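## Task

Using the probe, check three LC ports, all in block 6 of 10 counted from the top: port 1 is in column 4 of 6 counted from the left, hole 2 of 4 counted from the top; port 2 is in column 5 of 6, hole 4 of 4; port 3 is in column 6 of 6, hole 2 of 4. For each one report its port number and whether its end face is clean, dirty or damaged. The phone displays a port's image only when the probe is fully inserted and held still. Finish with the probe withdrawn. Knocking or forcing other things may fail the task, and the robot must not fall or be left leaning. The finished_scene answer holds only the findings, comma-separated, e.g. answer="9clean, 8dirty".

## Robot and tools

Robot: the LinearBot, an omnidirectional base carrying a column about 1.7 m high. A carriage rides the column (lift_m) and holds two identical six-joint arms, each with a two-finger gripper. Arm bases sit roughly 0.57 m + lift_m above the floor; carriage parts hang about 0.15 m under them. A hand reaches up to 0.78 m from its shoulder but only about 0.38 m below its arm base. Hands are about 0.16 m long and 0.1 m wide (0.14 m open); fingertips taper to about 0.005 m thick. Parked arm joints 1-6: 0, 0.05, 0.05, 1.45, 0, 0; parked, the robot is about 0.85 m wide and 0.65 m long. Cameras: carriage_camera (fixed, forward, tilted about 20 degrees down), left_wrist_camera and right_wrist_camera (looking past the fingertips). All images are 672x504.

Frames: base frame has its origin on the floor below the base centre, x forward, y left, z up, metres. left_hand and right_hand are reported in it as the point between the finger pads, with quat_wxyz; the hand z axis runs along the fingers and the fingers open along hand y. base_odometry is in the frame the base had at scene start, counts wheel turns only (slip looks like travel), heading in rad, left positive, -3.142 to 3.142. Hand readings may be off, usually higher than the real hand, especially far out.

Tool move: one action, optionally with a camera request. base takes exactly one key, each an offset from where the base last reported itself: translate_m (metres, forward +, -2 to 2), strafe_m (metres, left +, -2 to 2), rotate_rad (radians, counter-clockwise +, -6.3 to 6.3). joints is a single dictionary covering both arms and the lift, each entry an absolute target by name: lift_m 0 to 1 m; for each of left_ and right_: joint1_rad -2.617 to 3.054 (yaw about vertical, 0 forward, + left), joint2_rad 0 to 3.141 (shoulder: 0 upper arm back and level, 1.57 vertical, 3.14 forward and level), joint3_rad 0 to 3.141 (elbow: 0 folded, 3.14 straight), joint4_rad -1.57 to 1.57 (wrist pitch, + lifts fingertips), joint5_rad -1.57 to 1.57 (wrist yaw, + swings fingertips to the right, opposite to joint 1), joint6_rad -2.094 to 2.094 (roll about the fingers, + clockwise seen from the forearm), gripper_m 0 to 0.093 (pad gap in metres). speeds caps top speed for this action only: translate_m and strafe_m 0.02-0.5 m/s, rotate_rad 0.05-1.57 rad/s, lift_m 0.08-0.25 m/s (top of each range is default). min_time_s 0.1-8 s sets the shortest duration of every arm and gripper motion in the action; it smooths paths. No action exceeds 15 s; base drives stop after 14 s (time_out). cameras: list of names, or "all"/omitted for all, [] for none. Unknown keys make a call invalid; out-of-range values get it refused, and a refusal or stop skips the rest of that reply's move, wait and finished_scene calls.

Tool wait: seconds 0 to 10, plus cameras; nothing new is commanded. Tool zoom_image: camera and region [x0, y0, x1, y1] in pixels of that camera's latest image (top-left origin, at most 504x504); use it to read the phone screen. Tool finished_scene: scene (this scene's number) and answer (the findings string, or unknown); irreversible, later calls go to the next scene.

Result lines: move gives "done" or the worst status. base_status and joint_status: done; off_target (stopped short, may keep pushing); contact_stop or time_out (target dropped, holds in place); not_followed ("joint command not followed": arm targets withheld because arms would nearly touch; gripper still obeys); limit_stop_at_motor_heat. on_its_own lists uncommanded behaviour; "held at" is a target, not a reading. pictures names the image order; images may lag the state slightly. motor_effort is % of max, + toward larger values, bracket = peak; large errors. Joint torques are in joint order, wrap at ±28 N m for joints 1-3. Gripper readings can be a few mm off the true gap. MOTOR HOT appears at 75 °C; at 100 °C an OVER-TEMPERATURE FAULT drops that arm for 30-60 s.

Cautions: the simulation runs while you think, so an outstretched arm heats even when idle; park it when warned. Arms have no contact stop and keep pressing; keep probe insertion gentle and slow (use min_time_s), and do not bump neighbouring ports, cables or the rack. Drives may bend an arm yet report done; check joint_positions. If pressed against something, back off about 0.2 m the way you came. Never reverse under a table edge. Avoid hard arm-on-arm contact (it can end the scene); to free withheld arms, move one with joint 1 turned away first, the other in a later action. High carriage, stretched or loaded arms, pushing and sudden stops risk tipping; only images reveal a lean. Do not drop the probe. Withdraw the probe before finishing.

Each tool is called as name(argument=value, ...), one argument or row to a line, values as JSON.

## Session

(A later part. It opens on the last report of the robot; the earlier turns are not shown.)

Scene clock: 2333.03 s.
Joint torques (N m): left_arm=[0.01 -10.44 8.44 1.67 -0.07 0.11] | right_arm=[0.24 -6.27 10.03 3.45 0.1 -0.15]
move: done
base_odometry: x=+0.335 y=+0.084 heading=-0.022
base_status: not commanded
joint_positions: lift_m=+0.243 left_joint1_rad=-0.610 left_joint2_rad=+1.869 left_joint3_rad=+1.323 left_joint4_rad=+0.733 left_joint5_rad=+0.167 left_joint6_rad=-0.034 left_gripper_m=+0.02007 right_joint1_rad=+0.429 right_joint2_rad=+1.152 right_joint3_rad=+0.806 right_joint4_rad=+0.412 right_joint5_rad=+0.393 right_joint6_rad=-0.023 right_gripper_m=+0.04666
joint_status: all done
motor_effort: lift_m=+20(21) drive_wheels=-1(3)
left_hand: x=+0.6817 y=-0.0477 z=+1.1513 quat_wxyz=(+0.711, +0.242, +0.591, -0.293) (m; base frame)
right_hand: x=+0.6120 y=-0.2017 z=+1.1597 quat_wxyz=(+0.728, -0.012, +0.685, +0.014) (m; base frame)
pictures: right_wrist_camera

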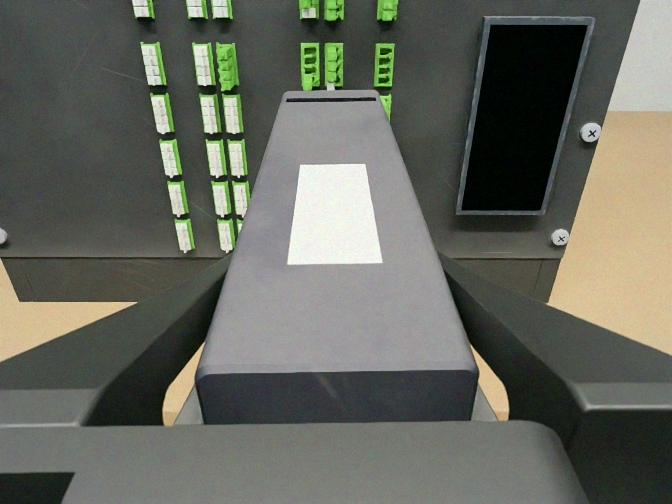

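move(
  joints={"right_joint5_rad": 0.401},
  min_time_s=1,
  cameras=["right_wrist_camera"],
)

zoom_image(
  camera="right_wrist_camera",
  region=[316, 66, 346, 96],
)

Scene clock: 2337.13 s.
Joint torques (N m): left_arm=[-0.21 -10.25 8.4 1.71 -0.08 0.11] | right_arm=[0.16 -6.39 9.95 3.46 0.12 -0.21]
move: done
base_odometry: x=+0.335 y=+0.084 heading=-0.022
base_status: not commanded
joint_positions: lift_m=+0.243 left_joint1_rad=-0.610 left_joint2_rad=+1.869 left_joint3_rad=+1.323 left_joint4_rad=+0.733 left_joint5_rad=+0.167 left_joint6_rad=-0.034 left_gripper_m=+0.02007 right_joint1_rad=+0.429 right_joint2_rad=+1.152 right_joint3_rad=+0.806 right_joint4_rad=+0.412 right_joint5_rad=+0.394 right_joint6_rad=-0.023 right_gripper_m=+0.04666
joint_status: all done
motor_effort: lift_m=+17(21) drive_wheels=-2(3)
left_hand: x=+0.6817 y=-0.0477 z=+1.1513 quat_wxyz=(+0.711, +0.242, +0.591, -0.293) (m; base frame)
right_hand: x=+0.6120 y=-0.2018 z=+1.1597 quat_wxyz=(+0.728, -0.011, +0.685, +0.014) (m; base frame)
pictures: right_wrist_camera

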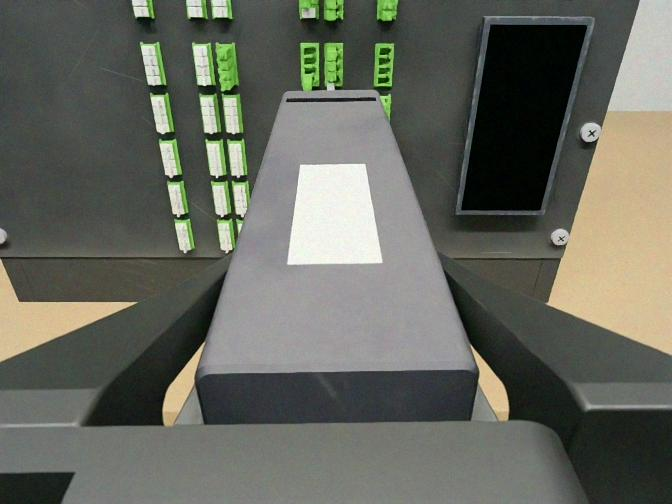

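Scaled by 16.800 from the camera's 672x504 image, which has a finer 960x720 frame.

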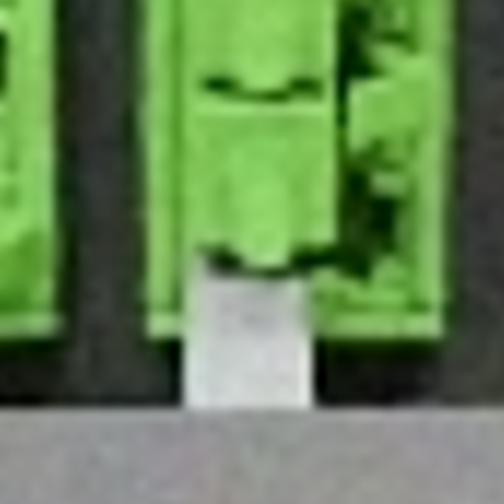

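move(
  joints={"right_joint5_rad": 0.4035},
  min_time_s=2,
  cameras=["right_wrist_camera"],
)

zoom_image(
  camera="right_wrist_camera",
  region=[316, 66, 346, 96],
)

Scene clock: 2341.50 s.
Joint torques (N m): left_arm=[-0.25 -10.36 8.69 1.64 -0.07 0.11] | right_arm=[0.16 -6.43 9.96 3.41 0.16 -0.12]
move: done
base_odometry: x=+0.335 y=+0.084 heading=-0.022
base_status: not commanded
joint_positions: lift_m=+0.243 left_joint1_rad=-0.610 left_joint2_rad=+1.869 left_joint3_rad=+1.323 left_joint4_rad=+0.733 left_joint5_rad=+0.167 left_joint6_rad=-0.034 left_gripper_m=+0.02007 right_joint1_rad=+0.429 right_joint2_rad=+1.152 right_joint3_rad=+0.806 right_joint4_rad=+0.412 right_joint5_rad=+0.396 right_joint6_rad=-0.023 right_gripper_m=+0.04666
joint_status: all done
motor_effort: lift_m=+18(21) drive_wheels=-2(6)
left_hand: x=+0.6817 y=-0.0477 z=+1.1513 quat_wxyz=(+0.711, +0.242, +0.591, -0.293) (m; base frame)
right_hand: x=+0.6121 y=-0.2022 z=+1.1597 quat_wxyz=(+0.728, -0.010, +0.685, +0.013) (m; base frame)
pictures: right_wrist_camera

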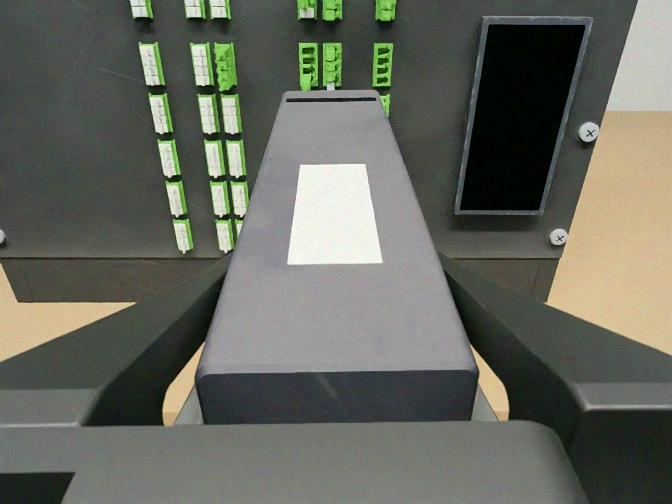

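Scaled by 16.800 from the camera's 672x504 image, which has a finer 960x720 frame.

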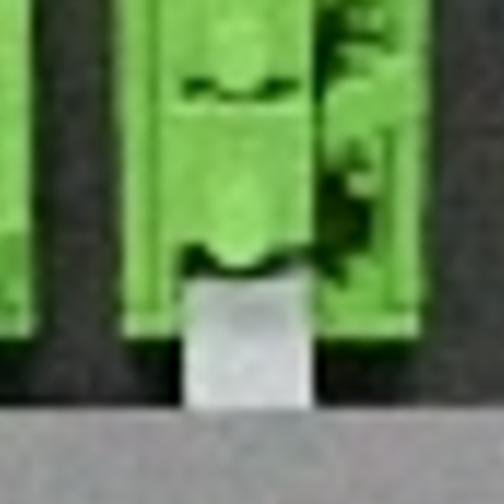

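move(
  joints={"right_joint5_rad": 0.398},
  cameras=[],
)

move(
  base={"translate_m": 0.004},
  speeds={"translate_m": 0.02},
  cameras=["right_wrist_camera", "left_wrist_camera"],
)

zoom_image(
  camera="right_wrist_camera",
  region=[316, 66, 346, 96],
)

zoom_image(
  camera="left_wrist_camera",
  region=[325, 80, 375, 130],
)

Scene clock: 2347.50 s.
Joint torques (N m): left_arm=[-0.1 -10.21 8.5 1.69 -0.09 0.13] | right_arm=[0.34 -6.3 9.84 3.45 0.07 -0.12]
move: done
base_odometry: x=+0.335 y=+0.084 heading=-0.022
base_status: not commanded
joint_positions: lift_m=+0.243 left_joint1_rad=-0.610 left_joint2_rad=+1.869 left_joint3_rad=+1.323 left_joint4_rad=+0.733 left_joint5_rad=+0.167 left_joint6_rad=-0.034 left_gripper_m=+0.02007 right_joint1_rad=+0.429 right_joint2_rad=+1.152 right_joint3_rad=+0.806 right_joint4_rad=+0.412 right_joint5_rad=+0.396 right_joint6_rad=-0.023 right_gripper_m=+0.04666
joint_status: all done
motor_effort: lift_m=+18(19) drive_wheels=-1(2)
left_hand: x=+0.6817 y=-0.0477 z=+1.1513 quat_wxyz=(+0.711, +0.242, +0.591, -0.293) (m; base frame)
right_hand: x=+0.6121 y=-0.2023 z=+1.1597 quat_wxyz=(+0.728, -0.010, +0.685, +0.013) (m; base frame)
pictures: none
No camera images: "cameras" was empty.

Scene clock: 2348.07 s.
Joint torques (N m): left_arm=[-0.18 -10.37 8.5 1.72 -0.08 0.02] | right_arm=[0.1 -6.11 10.25 3.47 0.1 -0.14]
move: done
base_odometry: x=+0.339 y=+0.084 heading=-0.021
base_status: done
joint_positions: lift_m=+0.243 left_joint1_rad=-0.610 left_joint2_rad=+1.869 left_joint3_rad=+1.323 left_joint4_rad=+0.733 left_joint5_rad=+0.167 left_joint6_rad=-0.034 left_gripper_m=+0.02007 right_joint1_rad=+0.429 right_joint2_rad=+1.152 right_joint3_rad=+0.806 right_joint4_rad=+0.411 right_joint5_rad=+0.396 right_joint6_rad=-0.023 right_gripper_m=+0.04666
joint_status: not commanded
motor_effort: lift_m=+20(20) drive_wheels=+2(10)
left_hand: x=+0.6818 y=-0.0476 z=+1.1513 quat_wxyz=(+0.711, +0.242, +0.592, -0.293) (m; base frame)
right_hand: x=+0.6121 y=-0.2023 z=+1.1594 quat_wxyz=(+0.728, -0.010, +0.686, +0.012) (m; base frame)
pictures: left_wrist_camera, right_wrist_camera

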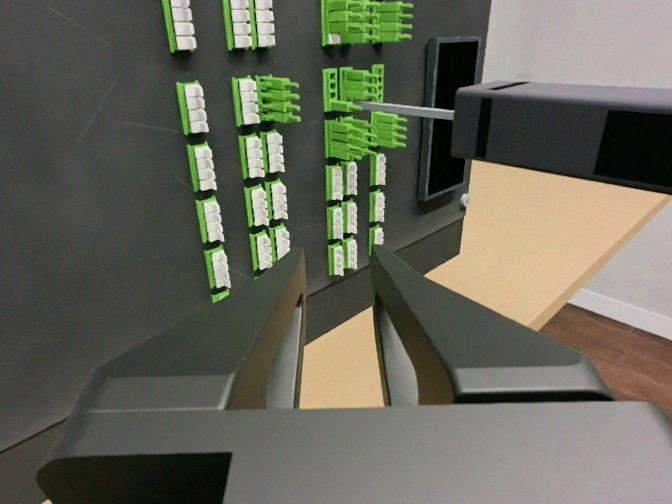

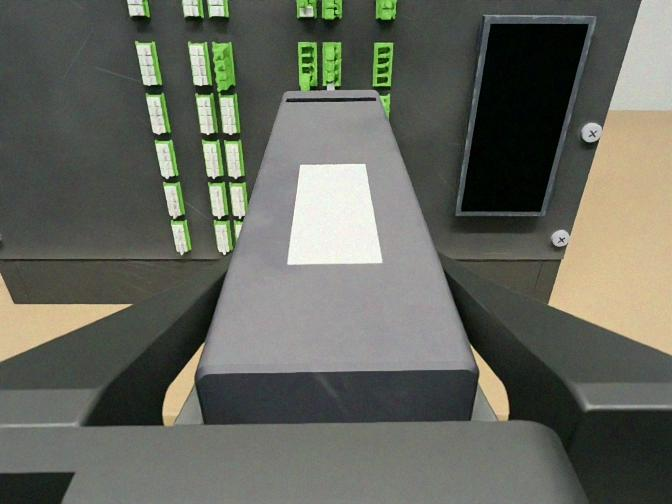

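Scaled by 16.800 from the camera's 672x504 image, which has a finer 960x720 frame.

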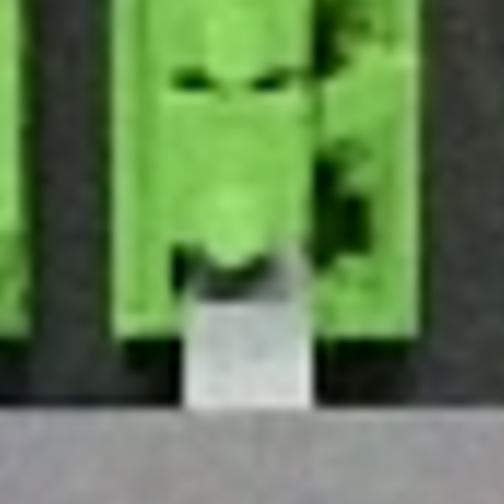

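Scaled by 10.080 from the camera's 672x504 image, which has a finer 960x720 frame.

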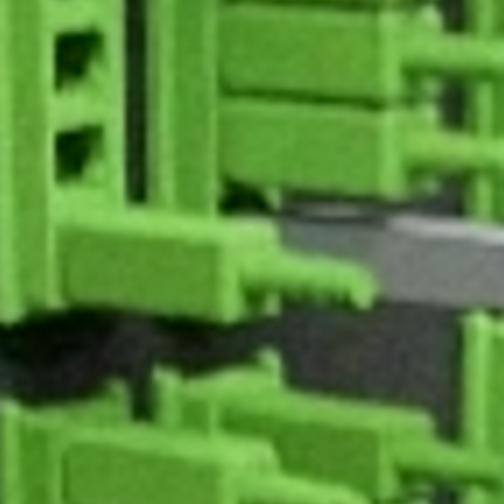

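zoom_image(
  camera="left_wrist_camera",
  region=[340, 92, 370, 122],
)

zoom_image(
  camera="left_wrist_camera",
  region=[340, 70, 460, 160],
)

Scaled by 16.800 from the camera's 672x504 image, which has a finer 960x720 frame.

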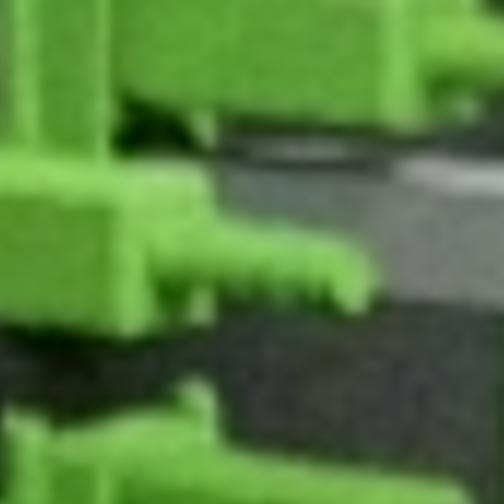

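Scaled by 4.200 from the camera's 672x504 image, which has a finer 960x720 frame.

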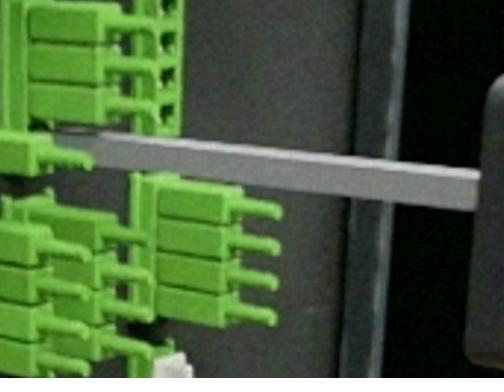

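move(
  joints={"right_joint5_rad": 0.388},
  min_time_s=1,
  cameras=["right_wrist_camera"],
)

zoom_image(
  camera="right_wrist_camera",
  region=[316, 66, 346, 96],
)

Scene clock: 2371.07 s.
Joint torques (N m): left_arm=[-0.12 -10.48 8.51 1.65 -0.13 0.05] | right_arm=[0.12 -6.22 9.95 3.46 0.02 -0.15]
move: done
base_odometry: x=+0.339 y=+0.084 heading=-0.021
base_status: not commanded
joint_positions: lift_m=+0.243 left_joint1_rad=-0.610 left_joint2_rad=+1.869 left_joint3_rad=+1.323 left_joint4_rad=+0.733 left_joint5_rad=+0.167 left_joint6_rad=-0.034 left_gripper_m=+0.02007 right_joint1_rad=+0.429 right_joint2_rad=+1.152 right_joint3_rad=+0.806 right_joint4_rad=+0.411 right_joint5_rad=+0.396 right_joint6_rad=-0.023 right_gripper_m=+0.04666
joint_status: all done
motor_effort: lift_m=+20(20) drive_wheels=+0(3)
left_hand: x=+0.6818 y=-0.0476 z=+1.1513 quat_wxyz=(+0.711, +0.242, +0.592, -0.293) (m; base frame)
right_hand: x=+0.6121 y=-0.2023 z=+1.1594 quat_wxyz=(+0.728, -0.010, +0.686, +0.012) (m; base frame)
pictures: right_wrist_camera

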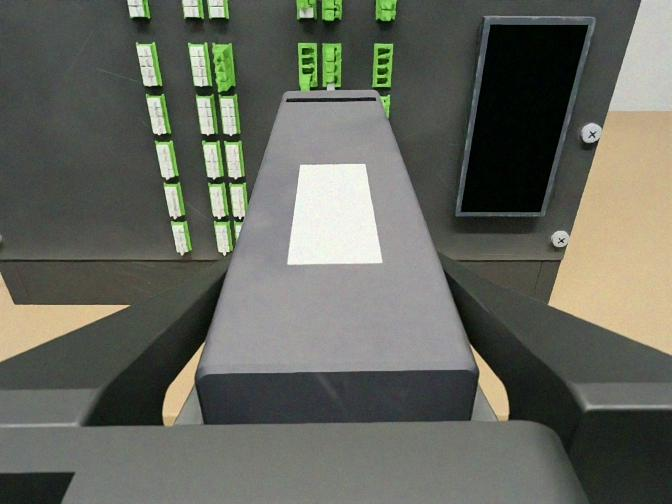

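Scaled by 16.800 from the camera's 672x504 image, which has a finer 960x720 frame.

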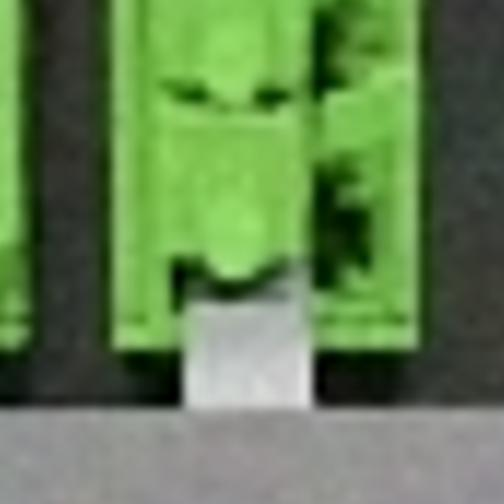

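move(
  joints={"right_joint5_rad": 0.385},
  min_time_s=1,
  cameras=["right_wrist_camera"],
)

zoom_image(
  camera="right_wrist_camera",
  region=[316, 66, 346, 96],
)

Scene clock: 2375.13 s.
Joint torques (N m): left_arm=[-0.31 -10.62 8.43 1.69 -0.06 0.16] | right_arm=[0.27 -6.2 9.85 3.5 -0.03 -0.16]
move: done
base_odometry: x=+0.339 y=+0.084 heading=-0.021
base_status: not commanded
joint_positions: lift_m=+0.243 left_joint1_rad=-0.610 left_joint2_rad=+1.869 left_joint3_rad=+1.323 left_joint4_rad=+0.733 left_joint5_rad=+0.167 left_joint6_rad=-0.034 left_gripper_m=+0.02007 right_joint1_rad=+0.429 right_joint2_rad=+1.152 right_joint3_rad=+0.806 right_joint4_rad=+0.411 right_joint5_rad=+0.394 right_joint6_rad=-0.023 right_gripper_m=+0.04666
joint_status: all done
motor_effort: lift_m=+19(20) drive_wheels=-1(3)
left_hand: x=+0.6818 y=-0.0476 z=+1.1513 quat_wxyz=(+0.711, +0.242, +0.592, -0.293) (m; base frame)
right_hand: x=+0.6121 y=-0.2020 z=+1.1594 quat_wxyz=(+0.728, -0.011, +0.686, +0.013) (m; base frame)
pictures: right_wrist_camera

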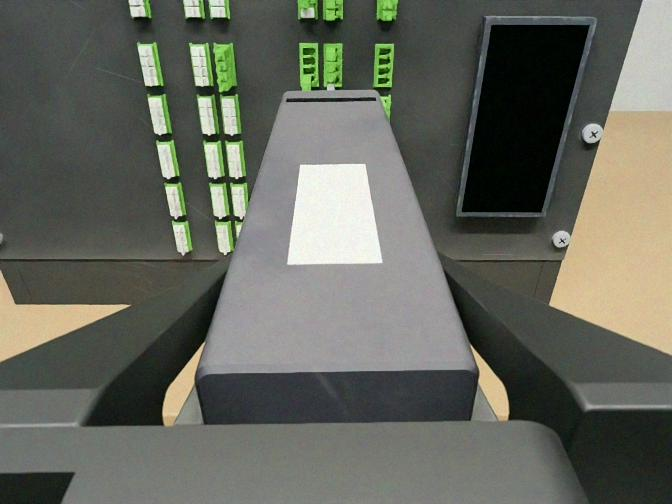

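Scaled by 16.800 from the camera's 672x504 image, which has a finer 960x720 frame.

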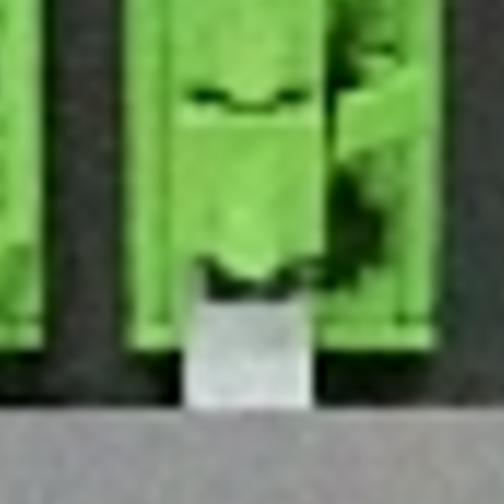

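move(
  joints={"right_joint5_rad": 0.3895},
  cameras=[],
)

move(
  base={"translate_m": 0.003},
  speeds={"translate_m": 0.02},
  cameras=[],
)

wait(
  seconds=0.5,
  cameras=["right_wrist_camera"],
)

zoom_image(
  camera="right_wrist_camera",
  region=[316, 66, 346, 96],
)

Scene clock: 2380.57 s.
Joint torques (N m): left_arm=[-0.23 -10.58 8.4 1.73 -0.09 0.11] | right_arm=[0.27 -6.23 10.11 3.45 -0.04 -0.19]
move: done
base_odometry: x=+0.339 y=+0.084 heading=-0.021
base_status: not commanded
joint_positions: lift_m=+0.243 left_joint1_rad=-0.610 left_joint2_rad=+1.869 left_joint3_rad=+1.323 left_joint4_rad=+0.733 left_joint5_rad=+0.167 left_joint6_rad=-0.034 left_gripper_m=+0.02007 right_joint1_rad=+0.429 right_joint2_rad=+1.152 right_joint3_rad=+0.806 right_joint4_rad=+0.411 right_joint5_rad=+0.394 right_joint6_rad=-0.023 right_gripper_m=+0.04666
joint_status: all done
motor_effort: lift_m=+18(20) drive_wheels=-1(3)
left_hand: x=+0.6818 y=-0.0476 z=+1.1513 quat_wxyz=(+0.711, +0.242, +0.592, -0.293) (m; base frame)
right_hand: x=+0.6121 y=-0.2018 z=+1.1594 quat_wxyz=(+0.728, -0.011, +0.686, +0.013) (m; base frame)
pictures: none
No camera images: "cameras" was empty.

Scene clock: 2381.20 s.
Joint torques (N m): left_arm=[-0.08 -10.32 8.46 1.73 -0.11 0.06] | right_arm=[0.28 -6.27 9.94 3.46 -0.01 -0.12]
move: done
base_odometry: x=+0.342 y=+0.084 heading=-0.021
base_status: done
joint_positions: lift_m=+0.243 left_joint1_rad=-0.609 left_joint2_rad=+1.869 left_joint3_rad=+1.323 left_joint4_rad=+0.733 left_joint5_rad=+0.167 left_joint6_rad=-0.034 left_gripper_m=+0.02007 right_joint1_rad=+0.429 right_joint2_rad=+1.151 right_joint3_rad=+0.806 right_joint4_rad=+0.411 right_joint5_rad=+0.396 right_joint6_rad=-0.023 right_gripper_m=+0.04666
joint_status: not commanded
motor_effort: lift_m=+16(20) drive_wheels=+6(8)
left_hand: x=+0.6821 y=-0.0472 z=+1.1514 quat_wxyz=(+0.711, +0.242, +0.591, -0.293) (m; base frame)
right_hand: x=+0.6118 y=-0.2023 z=+1.1598 quat_wxyz=(+0.728, -0.011, +0.685, +0.013) (m; base frame)
pictures: none
No camera images: "cameras" was empty.

Scene clock: 2381.70 s.
Joint torques (N m): left_arm=[0.1 -10.22 8.31 1.73 -0.08 0.11] | right_arm=[0.43 -6.08 10.15 3.45 -0.02 -0.19]
base_odometry: x=+0.342 y=+0.084 heading=-0.021
base_status: done
joint_positions: lift_m=+0.243 left_joint1_rad=-0.609 left_joint2_rad=+1.869 left_joint3_rad=+1.323 left_joint4_rad=+0.733 left_joint5_rad=+0.167 left_joint6_rad=-0.034 left_gripper_m=+0.02007 right_joint1_rad=+0.429 right_joint2_rad=+1.151 right_joint3_rad=+0.806 right_joint4_rad=+0.411 right_joint5_rad=+0.396 right_joint6_rad=-0.023 right_gripper_m=+0.04666
joint_status: not commanded
motor_effort: lift_m=+17(20) drive_wheels=-1(8)
left_hand: x=+0.6821 y=-0.0472 z=+1.1514 quat_wxyz=(+0.711, +0.242, +0.591, -0.293) (m; base frame)
right_hand: x=+0.6118 y=-0.2023 z=+1.1598 quat_wxyz=(+0.728, -0.011, +0.685, +0.013) (m; base frame)
wait: 0.50 s; at rest by 0.27 s
pictures: right_wrist_camera

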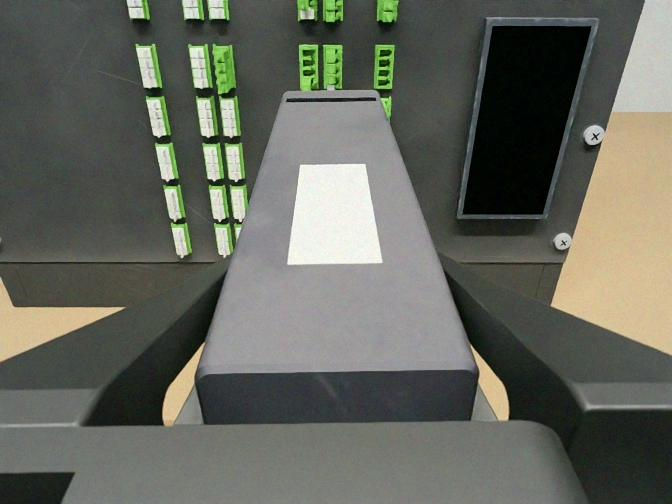

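Scaled by 16.800 from the camera's 672x504 image, which has a finer 960x720 frame.

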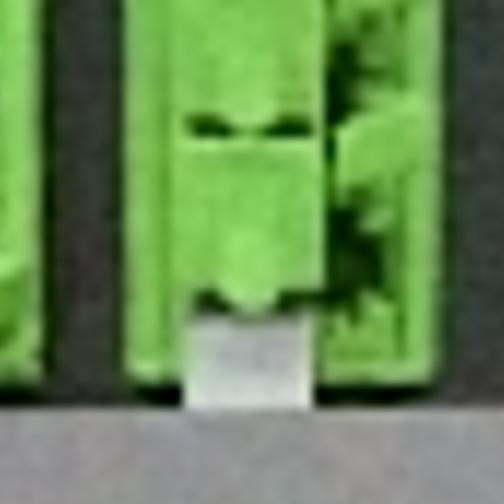

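wait(
  seconds=0.1,
  cameras=["left_wrist_camera", "right_wrist_camera"],
)

zoom_image(
  camera="left_wrist_camera",
  region=[338, 92, 368, 122],
)

Scene clock: 2386.50 s.
Joint torques (N m): left_arm=[-0.2 -10.4 8.54 1.66 -0.06 0.13] | right_arm=[0.08 -6.12 9.88 3.43 0 -0.2]
base_odometry: x=+0.342 y=+0.084 heading=-0.021
base_status: done
joint_positions: lift_m=+0.243 left_joint1_rad=-0.609 left_joint2_rad=+1.869 left_joint3_rad=+1.323 left_joint4_rad=+0.733 left_joint5_rad=+0.167 left_joint6_rad=-0.034 left_gripper_m=+0.02007 right_joint1_rad=+0.429 right_joint2_rad=+1.151 right_joint3_rad=+0.806 right_joint4_rad=+0.411 right_joint5_rad=+0.396 right_joint6_rad=-0.023 right_gripper_m=+0.04666
joint_status: not commanded
motor_effort: lift_m=+18(20) drive_wheels=+5(8)
left_hand: x=+0.6821 y=-0.0472 z=+1.1514 quat_wxyz=(+0.711, +0.242, +0.591, -0.293) (m; base frame)
right_hand: x=+0.6118 y=-0.2023 z=+1.1598 quat_wxyz=(+0.728, -0.011, +0.685, +0.013) (m; base frame)
wait: 0.10 s; at rest from the start
pictures: left_wrist_camera, right_wrist_camera

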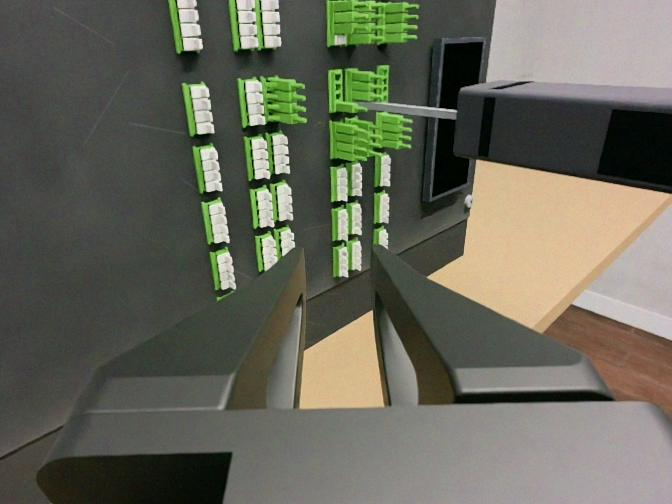

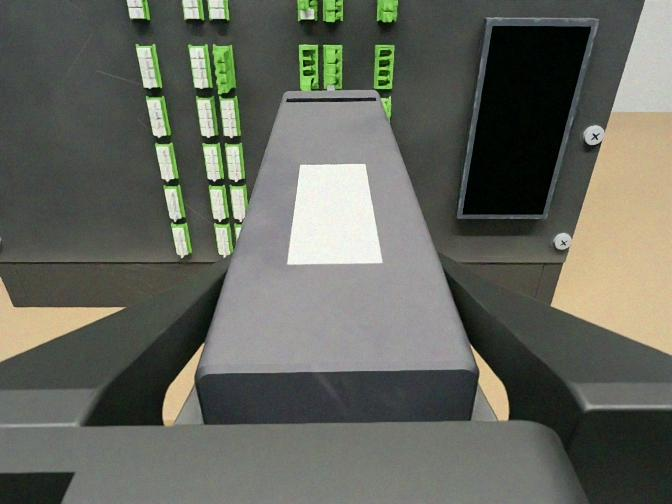

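Scaled by 16.800 from the camera's 672x504 image, which has a finer 960x720 frame.

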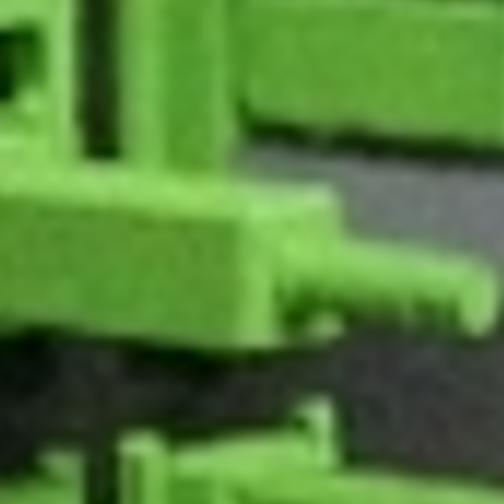

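move(
  base={"translate_m": 0.003},
  speeds={"translate_m": 0.02},
  cameras=[],
)

wait(
  seconds=0.5,
  cameras=["right_wrist_camera", "left_wrist_camera"],
)

zoom_image(
  camera="right_wrist_camera",
  region=[316, 66, 346, 96],
)

zoom_image(
  camera="left_wrist_camera",
  region=[338, 92, 368, 122],
)

Scene clock: 2392.30 s.
Joint torques (N m): left_arm=[-0.31 -10.19 8.54 1.72 -0.13 0.09] | right_arm=[0.13 -5.9 9.96 3.48 0.01 -0.18]
move: done
base_odometry: x=+0.345 y=+0.084 heading=-0.021
base_status: done
joint_positions: lift_m=+0.243 left_joint1_rad=-0.609 left_joint2_rad=+1.869 left_joint3_rad=+1.323 left_joint4_rad=+0.734 left_joint5_rad=+0.167 left_joint6_rad=-0.034 left_gripper_m=+0.02007 right_joint1_rad=+0.429 right_joint2_rad=+1.151 right_joint3_rad=+0.806 right_joint4_rad=+0.411 right_joint5_rad=+0.396 right_joint6_rad=-0.023 right_gripper_m=+0.04666
joint_status: not commanded
motor_effort: lift_m=+19(20) drive_wheels=+0(8)
left_hand: x=+0.6822 y=-0.0470 z=+1.1515 quat_wxyz=(+0.711, +0.242, +0.591, -0.293) (m; base frame)
right_hand: x=+0.6118 y=-0.2023 z=+1.1598 quat_wxyz=(+0.728, -0.011, +0.685, +0.013) (m; base frame)
pictures: none
No camera images: "cameras" was empty.

Scene clock: 2392.80 s.
Joint torques (N m): left_arm=[-0.17 -10.07 8.35 1.69 -0.05 0.08] | right_arm=[0.13 -6.09 10.17 3.47 0.1 -0.17]
base_odometry: x=+0.345 y=+0.084 heading=-0.021
base_status: done
joint_positions: lift_m=+0.243 left_joint1_rad=-0.609 left_joint2_rad=+1.869 left_joint3_rad=+1.323 left_joint4_rad=+0.734 left_joint5_rad=+0.167 left_joint6_rad=-0.034 left_gripper_m=+0.02007 right_joint1_rad=+0.429 right_joint2_rad=+1.151 right_joint3_rad=+0.806 right_joint4_rad=+0.411 right_joint5_rad=+0.396 right_joint6_rad=-0.023 right_gripper_m=+0.04666
joint_status: not commanded
motor_effort: lift_m=+17(20) drive_wheels=-2(8)
left_hand: x=+0.6822 y=-0.0470 z=+1.1515 quat_wxyz=(+0.711, +0.242, +0.591, -0.293) (m; base frame)
right_hand: x=+0.6118 y=-0.2023 z=+1.1598 quat_wxyz=(+0.728, -0.011, +0.685, +0.013) (m; base frame)
wait: 0.50 s; at rest by 0.27 s
pictures: left_wrist_camera, right_wrist_camera

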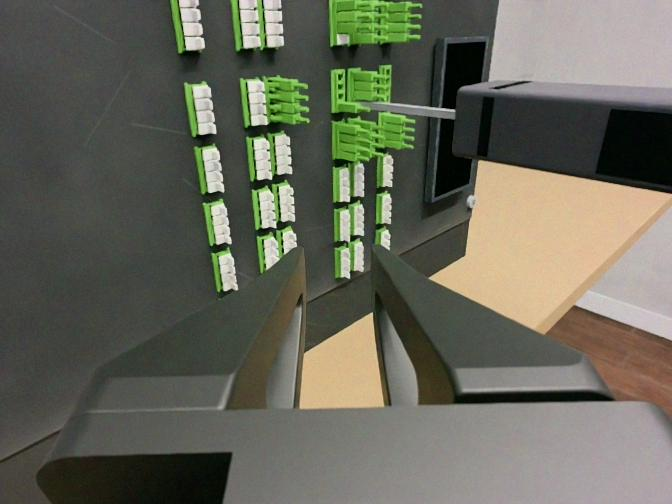

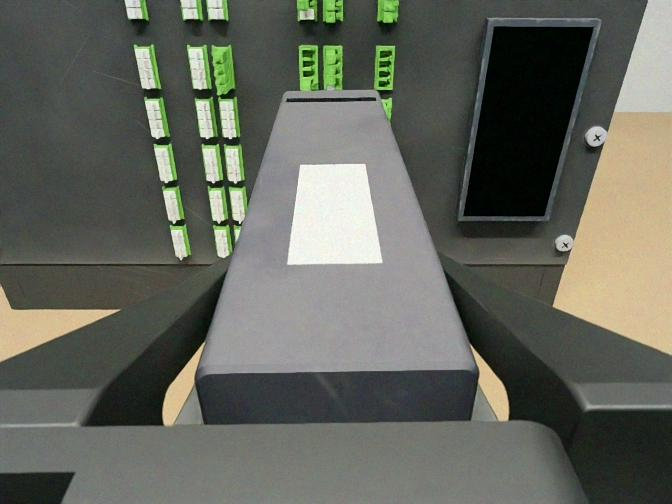

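Scaled by 16.800 from the camera's 672x504 image, which has a finer 960x720 frame.

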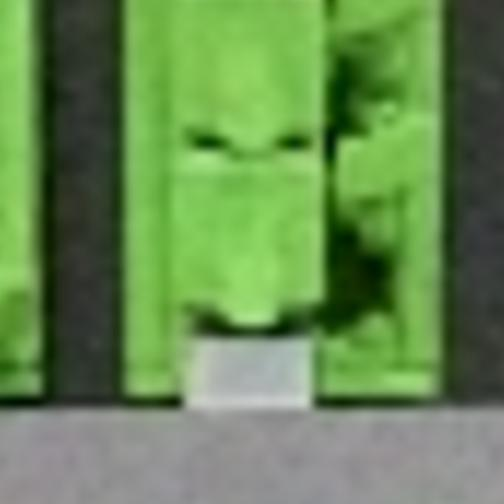

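Scaled by 16.800 from the camera's 672x504 image, which has a finer 960x720 frame.

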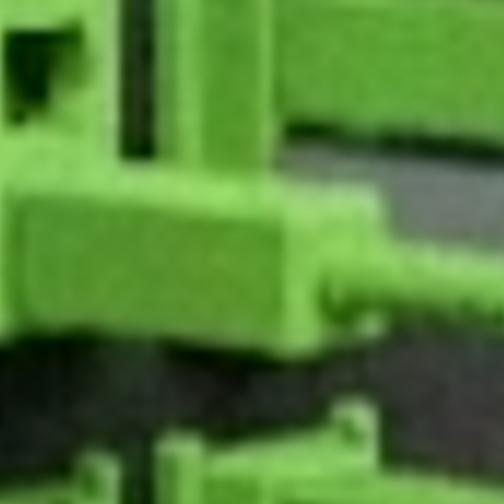

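move(
  base={"translate_m": 0.003},
  speeds={"translate_m": 0.02},
  cameras=[],
)

wait(
  seconds=0.3,
  cameras=["right_wrist_camera"],
)

zoom_image(
  camera="right_wrist_camera",
  region=[316, 66, 346, 96],
)

Scene clock: 2396.30 s.
Joint torques (N m): left_arm=[-0.55 -10.35 8.44 1.69 -0.17 0.08] | right_arm=[0.12 -6.02 9.91 3.47 -0.03 -0.21]
move: done
base_odometry: x=+0.348 y=+0.084 heading=-0.020
base_status: done
joint_positions: lift_m=+0.243 left_joint1_rad=-0.608 left_joint2_rad=+1.869 left_joint3_rad=+1.323 left_joint4_rad=+0.734 left_joint5_rad=+0.167 left_joint6_rad=-0.034 left_gripper_m=+0.02007 right_joint1_rad=+0.429 right_joint2_rad=+1.151 right_joint3_rad=+0.806 right_joint4_rad=+0.411 right_joint5_rad=+0.396 right_joint6_rad=-0.023 right_gripper_m=+0.04666
joint_status: not commanded
motor_effort: lift_m=+18(20) drive_wheels=+4(8)
left_hand: x=+0.6823 y=-0.0468 z=+1.1515 quat_wxyz=(+0.712, +0.242, +0.591, -0.293) (m; base frame)
right_hand: x=+0.6118 y=-0.2023 z=+1.1598 quat_wxyz=(+0.728, -0.011, +0.685, +0.013) (m; base frame)
pictures: none
No camera images: "cameras" was empty.

Scene clock: 2396.60 s.
Joint torques (N m): left_arm=[-0.29 -10.19 8.46 1.74 -0.06 0.11] | right_arm=[0.2 -5.89 10.06 3.47 -0.02 -0.2]
base_odometry: x=+0.348 y=+0.084 heading=-0.020
base_status: done
joint_positions: lift_m=+0.243 left_joint1_rad=-0.608 left_joint2_rad=+1.869 left_joint3_rad=+1.323 left_joint4_rad=+0.734 left_joint5_rad=+0.167 left_joint6_rad=-0.034 left_gripper_m=+0.02007 right_joint1_rad=+0.429 right_joint2_rad=+1.151 right_joint3_rad=+0.806 right_joint4_rad=+0.411 right_joint5_rad=+0.396 right_joint6_rad=-0.023 right_gripper_m=+0.04666
joint_status: not commanded
motor_effort: lift_m=+17(20) drive_wheels=-4(8)
left_hand: x=+0.6823 y=-0.0468 z=+1.1515 quat_wxyz=(+0.712, +0.242, +0.591, -0.293) (m; base frame)
right_hand: x=+0.6118 y=-0.2023 z=+1.1598 quat_wxyz=(+0.728, -0.011, +0.685, +0.013) (m; base frame)
wait: 0.30 s; at rest by 0.27 s
pictures: right_wrist_camera

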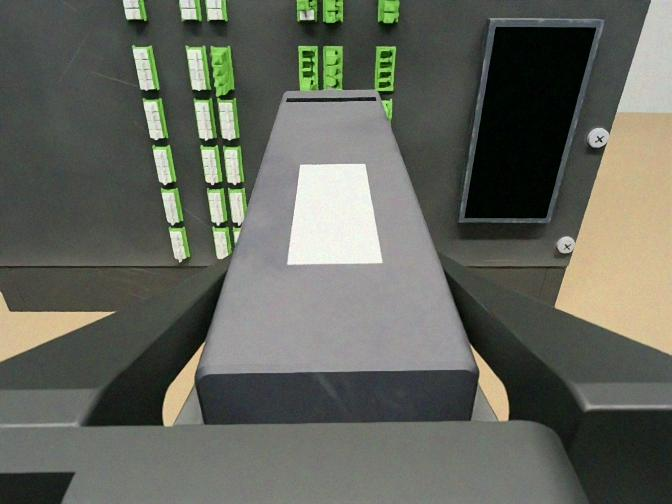

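Scaled by 16.800 from the camera's 672x504 image, which has a finer 960x720 frame.

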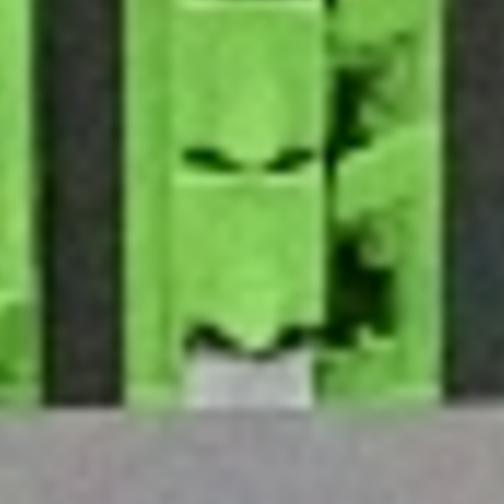

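move(
  base={"translate_m": 0.003},
  speeds={"translate_m": 0.02},
  cameras=[],
)

wait(
  seconds=0.3,
  cameras=["right_wrist_camera"],
)

zoom_image(
  camera="right_wrist_camera",
  region=[316, 66, 346, 96],
)

Scene clock: 2400.63 s.
Joint torques (N m): left_arm=[-0.16 -10.15 8.5 1.7 -0.04 0.13] | right_arm=[0.35 -6.09 10.06 3.48 0.03 -0.19]
move: done
base_odometry: x=+0.351 y=+0.084 heading=-0.020
base_status: done
joint_positions: lift_m=+0.243 left_joint1_rad=-0.608 left_joint2_rad=+1.869 left_joint3_rad=+1.323 left_joint4_rad=+0.734 left_joint5_rad=+0.166 left_joint6_rad=-0.034 left_gripper_m=+0.02007 right_joint1_rad=+0.429 right_joint2_rad=+1.151 right_joint3_rad=+0.806 right_joint4_rad=+0.411 right_joint5_rad=+0.396 right_joint6_rad=-0.023 right_gripper_m=+0.04666
joint_status: not commanded
motor_effort: lift_m=+19(21) drive_wheels=+3(8)
left_hand: x=+0.6825 y=-0.0466 z=+1.1516 quat_wxyz=(+0.712, +0.241, +0.591, -0.292) (m; base frame)
right_hand: x=+0.6118 y=-0.2023 z=+1.1598 quat_wxyz=(+0.728, -0.011, +0.685, +0.013) (m; base frame)
pictures: none
No camera images: "cameras" was empty.

Scene clock: 2400.93 s.
Joint torques (N m): left_arm=[-0.4 -10.41 8.65 1.67 -0.08 0.11] | right_arm=[0.36 -6.23 9.95 3.46 0.04 -0.15]
base_odometry: x=+0.351 y=+0.084 heading=-0.020
base_status: done
joint_positions: lift_m=+0.243 left_joint1_rad=-0.608 left_joint2_rad=+1.869 left_joint3_rad=+1.323 left_joint4_rad=+0.734 left_joint5_rad=+0.166 left_joint6_rad=-0.034 left_gripper_m=+0.02007 right_joint1_rad=+0.429 right_joint2_rad=+1.151 right_joint3_rad=+0.806 right_joint4_rad=+0.411 right_joint5_rad=+0.396 right_joint6_rad=-0.023 right_gripper_m=+0.04666
joint_status: not commanded
motor_effort: lift_m=+16(21) drive_wheels=+0(8)
left_hand: x=+0.6825 y=-0.0466 z=+1.1516 quat_wxyz=(+0.712, +0.241, +0.591, -0.292) (m; base frame)
right_hand: x=+0.6118 y=-0.2023 z=+1.1598 quat_wxyz=(+0.728, -0.011, +0.685, +0.013) (m; base frame)
wait: 0.30 s; at rest by 0.27 s
pictures: right_wrist_camera

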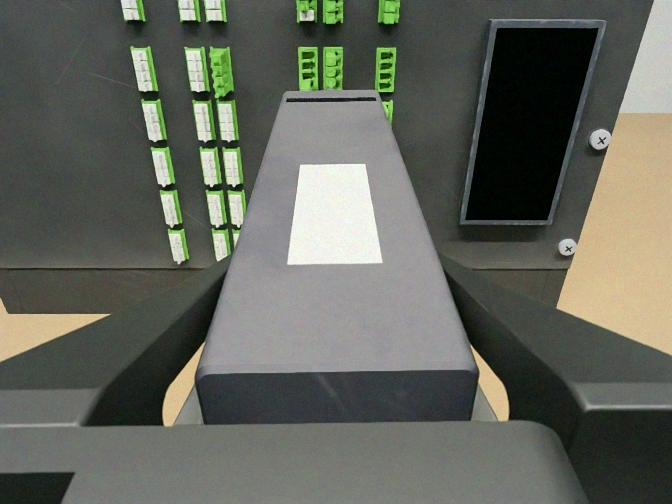

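Scaled by 16.800 from the camera's 672x504 image, which has a finer 960x720 frame.

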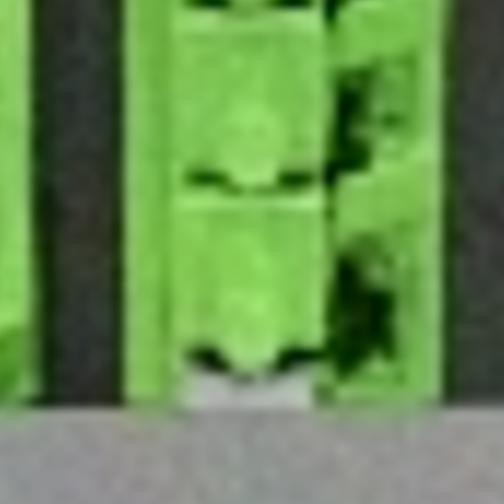

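move(
  base={"translate_m": 0.003},
  speeds={"translate_m": 0.02},
  cameras=[],
)

wait(
  seconds=1,
  cameras=["right_wrist_camera"],
)

zoom_image(
  camera="right_wrist_camera",
  region=[316, 66, 346, 96],
)

Scene clock: 2404.83 s.
Joint torques (N m): left_arm=[-0.35 -10.39 8.39 1.65 -0.05 0.1] | right_arm=[0.2 -5.57 10.03 3.52 -0.06 -0.15]
move: done
base_odometry: x=+0.354 y=+0.084 heading=-0.020
base_status: done
joint_positions: lift_m=+0.243 left_joint1_rad=-0.608 left_joint2_rad=+1.869 left_joint3_rad=+1.323 left_joint4_rad=+0.734 left_joint5_rad=+0.166 left_joint6_rad=-0.034 left_gripper_m=+0.02007 right_joint1_rad=+0.429 right_joint2_rad=+1.148 right_joint3_rad=+0.806 right_joint4_rad=+0.409 right_joint5_rad=+0.401 right_joint6_rad=-0.023 right_gripper_m=+0.04666
joint_status: not commanded
motor_effort: lift_m=+19(20) drive_wheels=-2(10)
left_hand: x=+0.6825 y=-0.0466 z=+1.1515 quat_wxyz=(+0.712, +0.241, +0.591, -0.292) (m; base frame)
right_hand: x=+0.6113 y=-0.2035 z=+1.1603 quat_wxyz=(+0.728, -0.008, +0.685, +0.011) (m; base frame)
pictures: none
No camera images: "cameras" was empty.

Scene clock: 2405.83 s.
Joint torques (N m): left_arm=[-0.38 -10.21 8.47 1.69 -0.08 0.11] | right_arm=[0.18 -5.96 10.09 3.49 -0.11 -0.18]
base_odometry: x=+0.354 y=+0.084 heading=-0.020
base_status: done
joint_positions: lift_m=+0.243 left_joint1_rad=-0.608 left_joint2_rad=+1.869 left_joint3_rad=+1.323 left_joint4_rad=+0.734 left_joint5_rad=+0.166 left_joint6_rad=-0.034 left_gripper_m=+0.02007 right_joint1_rad=+0.429 right_joint2_rad=+1.148 right_joint3_rad=+0.806 right_joint4_rad=+0.409 right_joint5_rad=+0.401 right_joint6_rad=-0.023 right_gripper_m=+0.04666
joint_status: not commanded
motor_effort: lift_m=+18(20) drive_wheels=+0(10)
left_hand: x=+0.6825 y=-0.0466 z=+1.1515 quat_wxyz=(+0.712, +0.241, +0.591, -0.292) (m; base frame)
right_hand: x=+0.6113 y=-0.2034 z=+1.1603 quat_wxyz=(+0.728, -0.009, +0.685, +0.011) (m; base frame)
wait: 1.00 s; at rest by 0.27 s
pictures: right_wrist_camera

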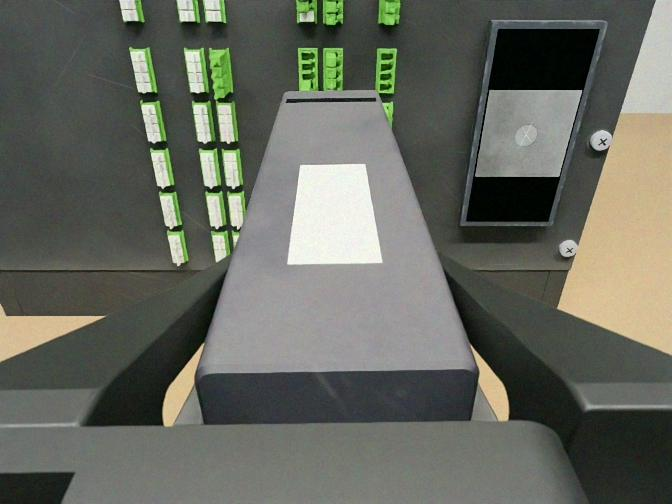

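Scaled by 16.800 from the camera's 672x504 image, which has a finer 960x720 frame.

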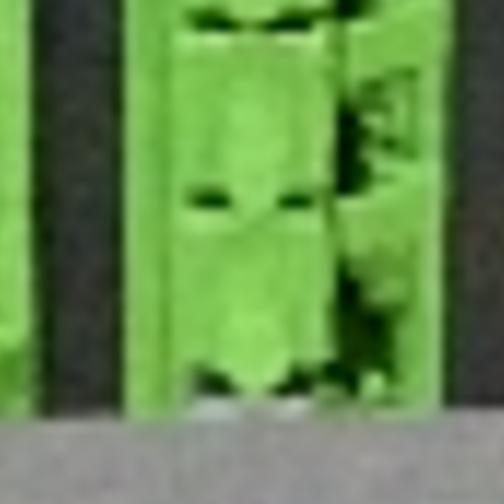

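Picture is showing.

zoom_image(
  camera="right_wrist_camera",
  region=[502, 110, 552, 160],
)

zoom_image(
  camera="right_wrist_camera",
  region=[470, 80, 590, 190],
)

Scaled by 10.080 from the camera's 672x504 image, which has a finer 960x720 frame.

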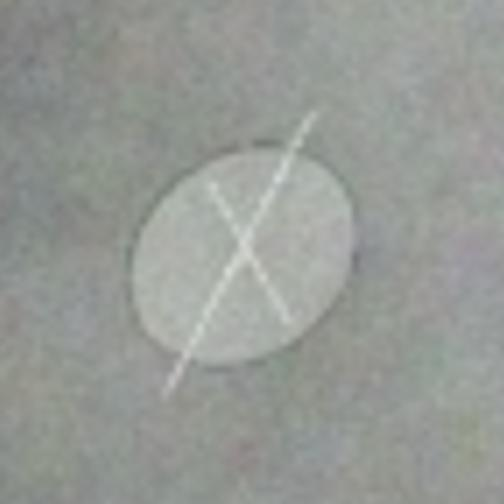

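Scaled by 4.200 from the camera's 672x504 image, which has a finer 960x720 frame.

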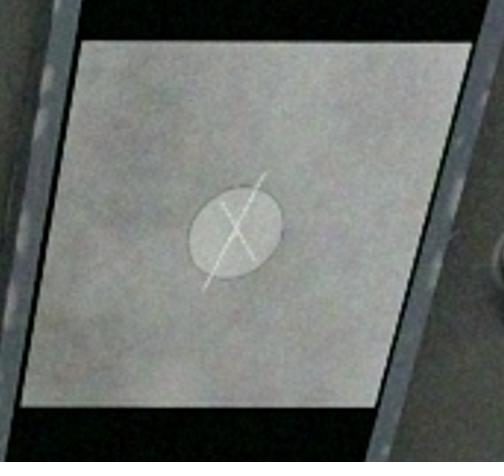

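move(
  joints={"right_joint5_rad": 0.397},
  cameras=[],
)

move(
  base={"translate_m": -0.005},
  speeds={"translate_m": 0.02},
  cameras=["right_wrist_camera"],
)

zoom_image(
  camera="right_wrist_camera",
  region=[316, 66, 346, 96],
)

Scene clock: 2412.63 s.
Joint torques (N m): left_arm=[-0.27 -10.3 8.5 1.74 -0.09 0.07] | right_arm=[0.17 -5.89 9.95 3.51 0.02 -0.17]
move: done
base_odometry: x=+0.354 y=+0.084 heading=-0.020
base_status: not commanded
joint_positions: lift_m=+0.243 left_joint1_rad=-0.608 left_joint2_rad=+1.869 left_joint3_rad=+1.323 left_joint4_rad=+0.734 left_joint5_rad=+0.166 left_joint6_rad=-0.034 left_gripper_m=+0.02007 right_joint1_rad=+0.429 right_joint2_rad=+1.148 right_joint3_rad=+0.806 right_joint4_rad=+0.409 right_joint5_rad=+0.401 right_joint6_rad=-0.023 right_gripper_m=+0.04666
joint_status: all done
motor_effort: lift_m=+18(19) drive_wheels=+4(4)
left_hand: x=+0.6825 y=-0.0466 z=+1.1515 quat_wxyz=(+0.712, +0.241, +0.591, -0.292) (m; base frame)
right_hand: x=+0.6113 y=-0.2034 z=+1.1603 quat_wxyz=(+0.728, -0.009, +0.685, +0.011) (m; base frame)
pictures: none
No camera images: "cameras" was empty.

Scene clock: 2413.27 s.
Joint torques (N m): left_arm=[-0.25 -10.37 8.24 1.65 -0.12 0.11] | right_arm=[0.25 -5.76 10.02 3.52 0.09 -0.13]
move: done
base_odometry: x=+0.349 y=+0.085 heading=-0.020
base_status: done
joint_positions: lift_m=+0.243 left_joint1_rad=-0.608 left_joint2_rad=+1.869 left_joint3_rad=+1.323 left_joint4_rad=+0.734 left_joint5_rad=+0.166 left_joint6_rad=-0.034 left_gripper_m=+0.02007 right_joint1_rad=+0.429 right_joint2_rad=+1.148 right_joint3_rad=+0.806 right_joint4_rad=+0.409 right_joint5_rad=+0.401 right_joint6_rad=-0.023 right_gripper_m=+0.04666
joint_status: not commanded
motor_effort: lift_m=+17(20) drive_wheels=+5(5)
left_hand: x=+0.6824 y=-0.0468 z=+1.1515 quat_wxyz=(+0.712, +0.241, +0.591, -0.293) (m; base frame)
right_hand: x=+0.6113 y=-0.2034 z=+1.1603 quat_wxyz=(+0.728, -0.009, +0.685, +0.011) (m; base frame)
pictures: right_wrist_camera

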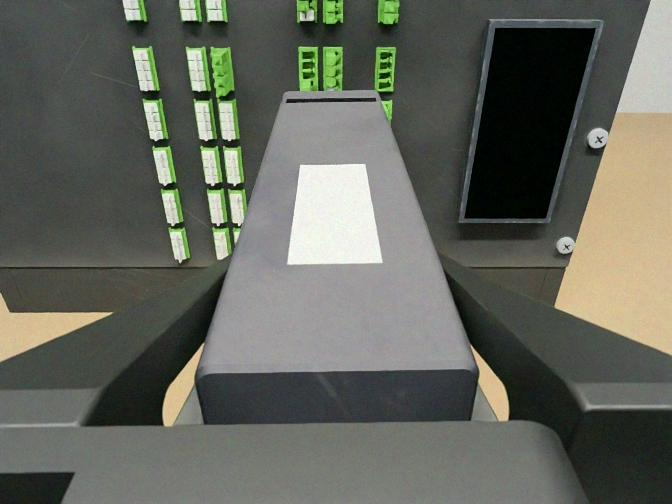

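Scaled by 16.800 from the camera's 672x504 image, which has a finer 960x720 frame.

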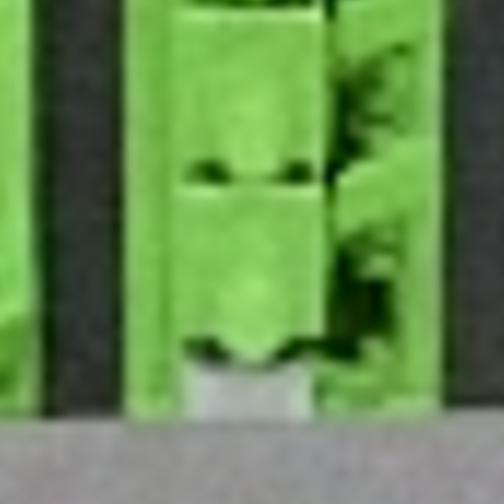

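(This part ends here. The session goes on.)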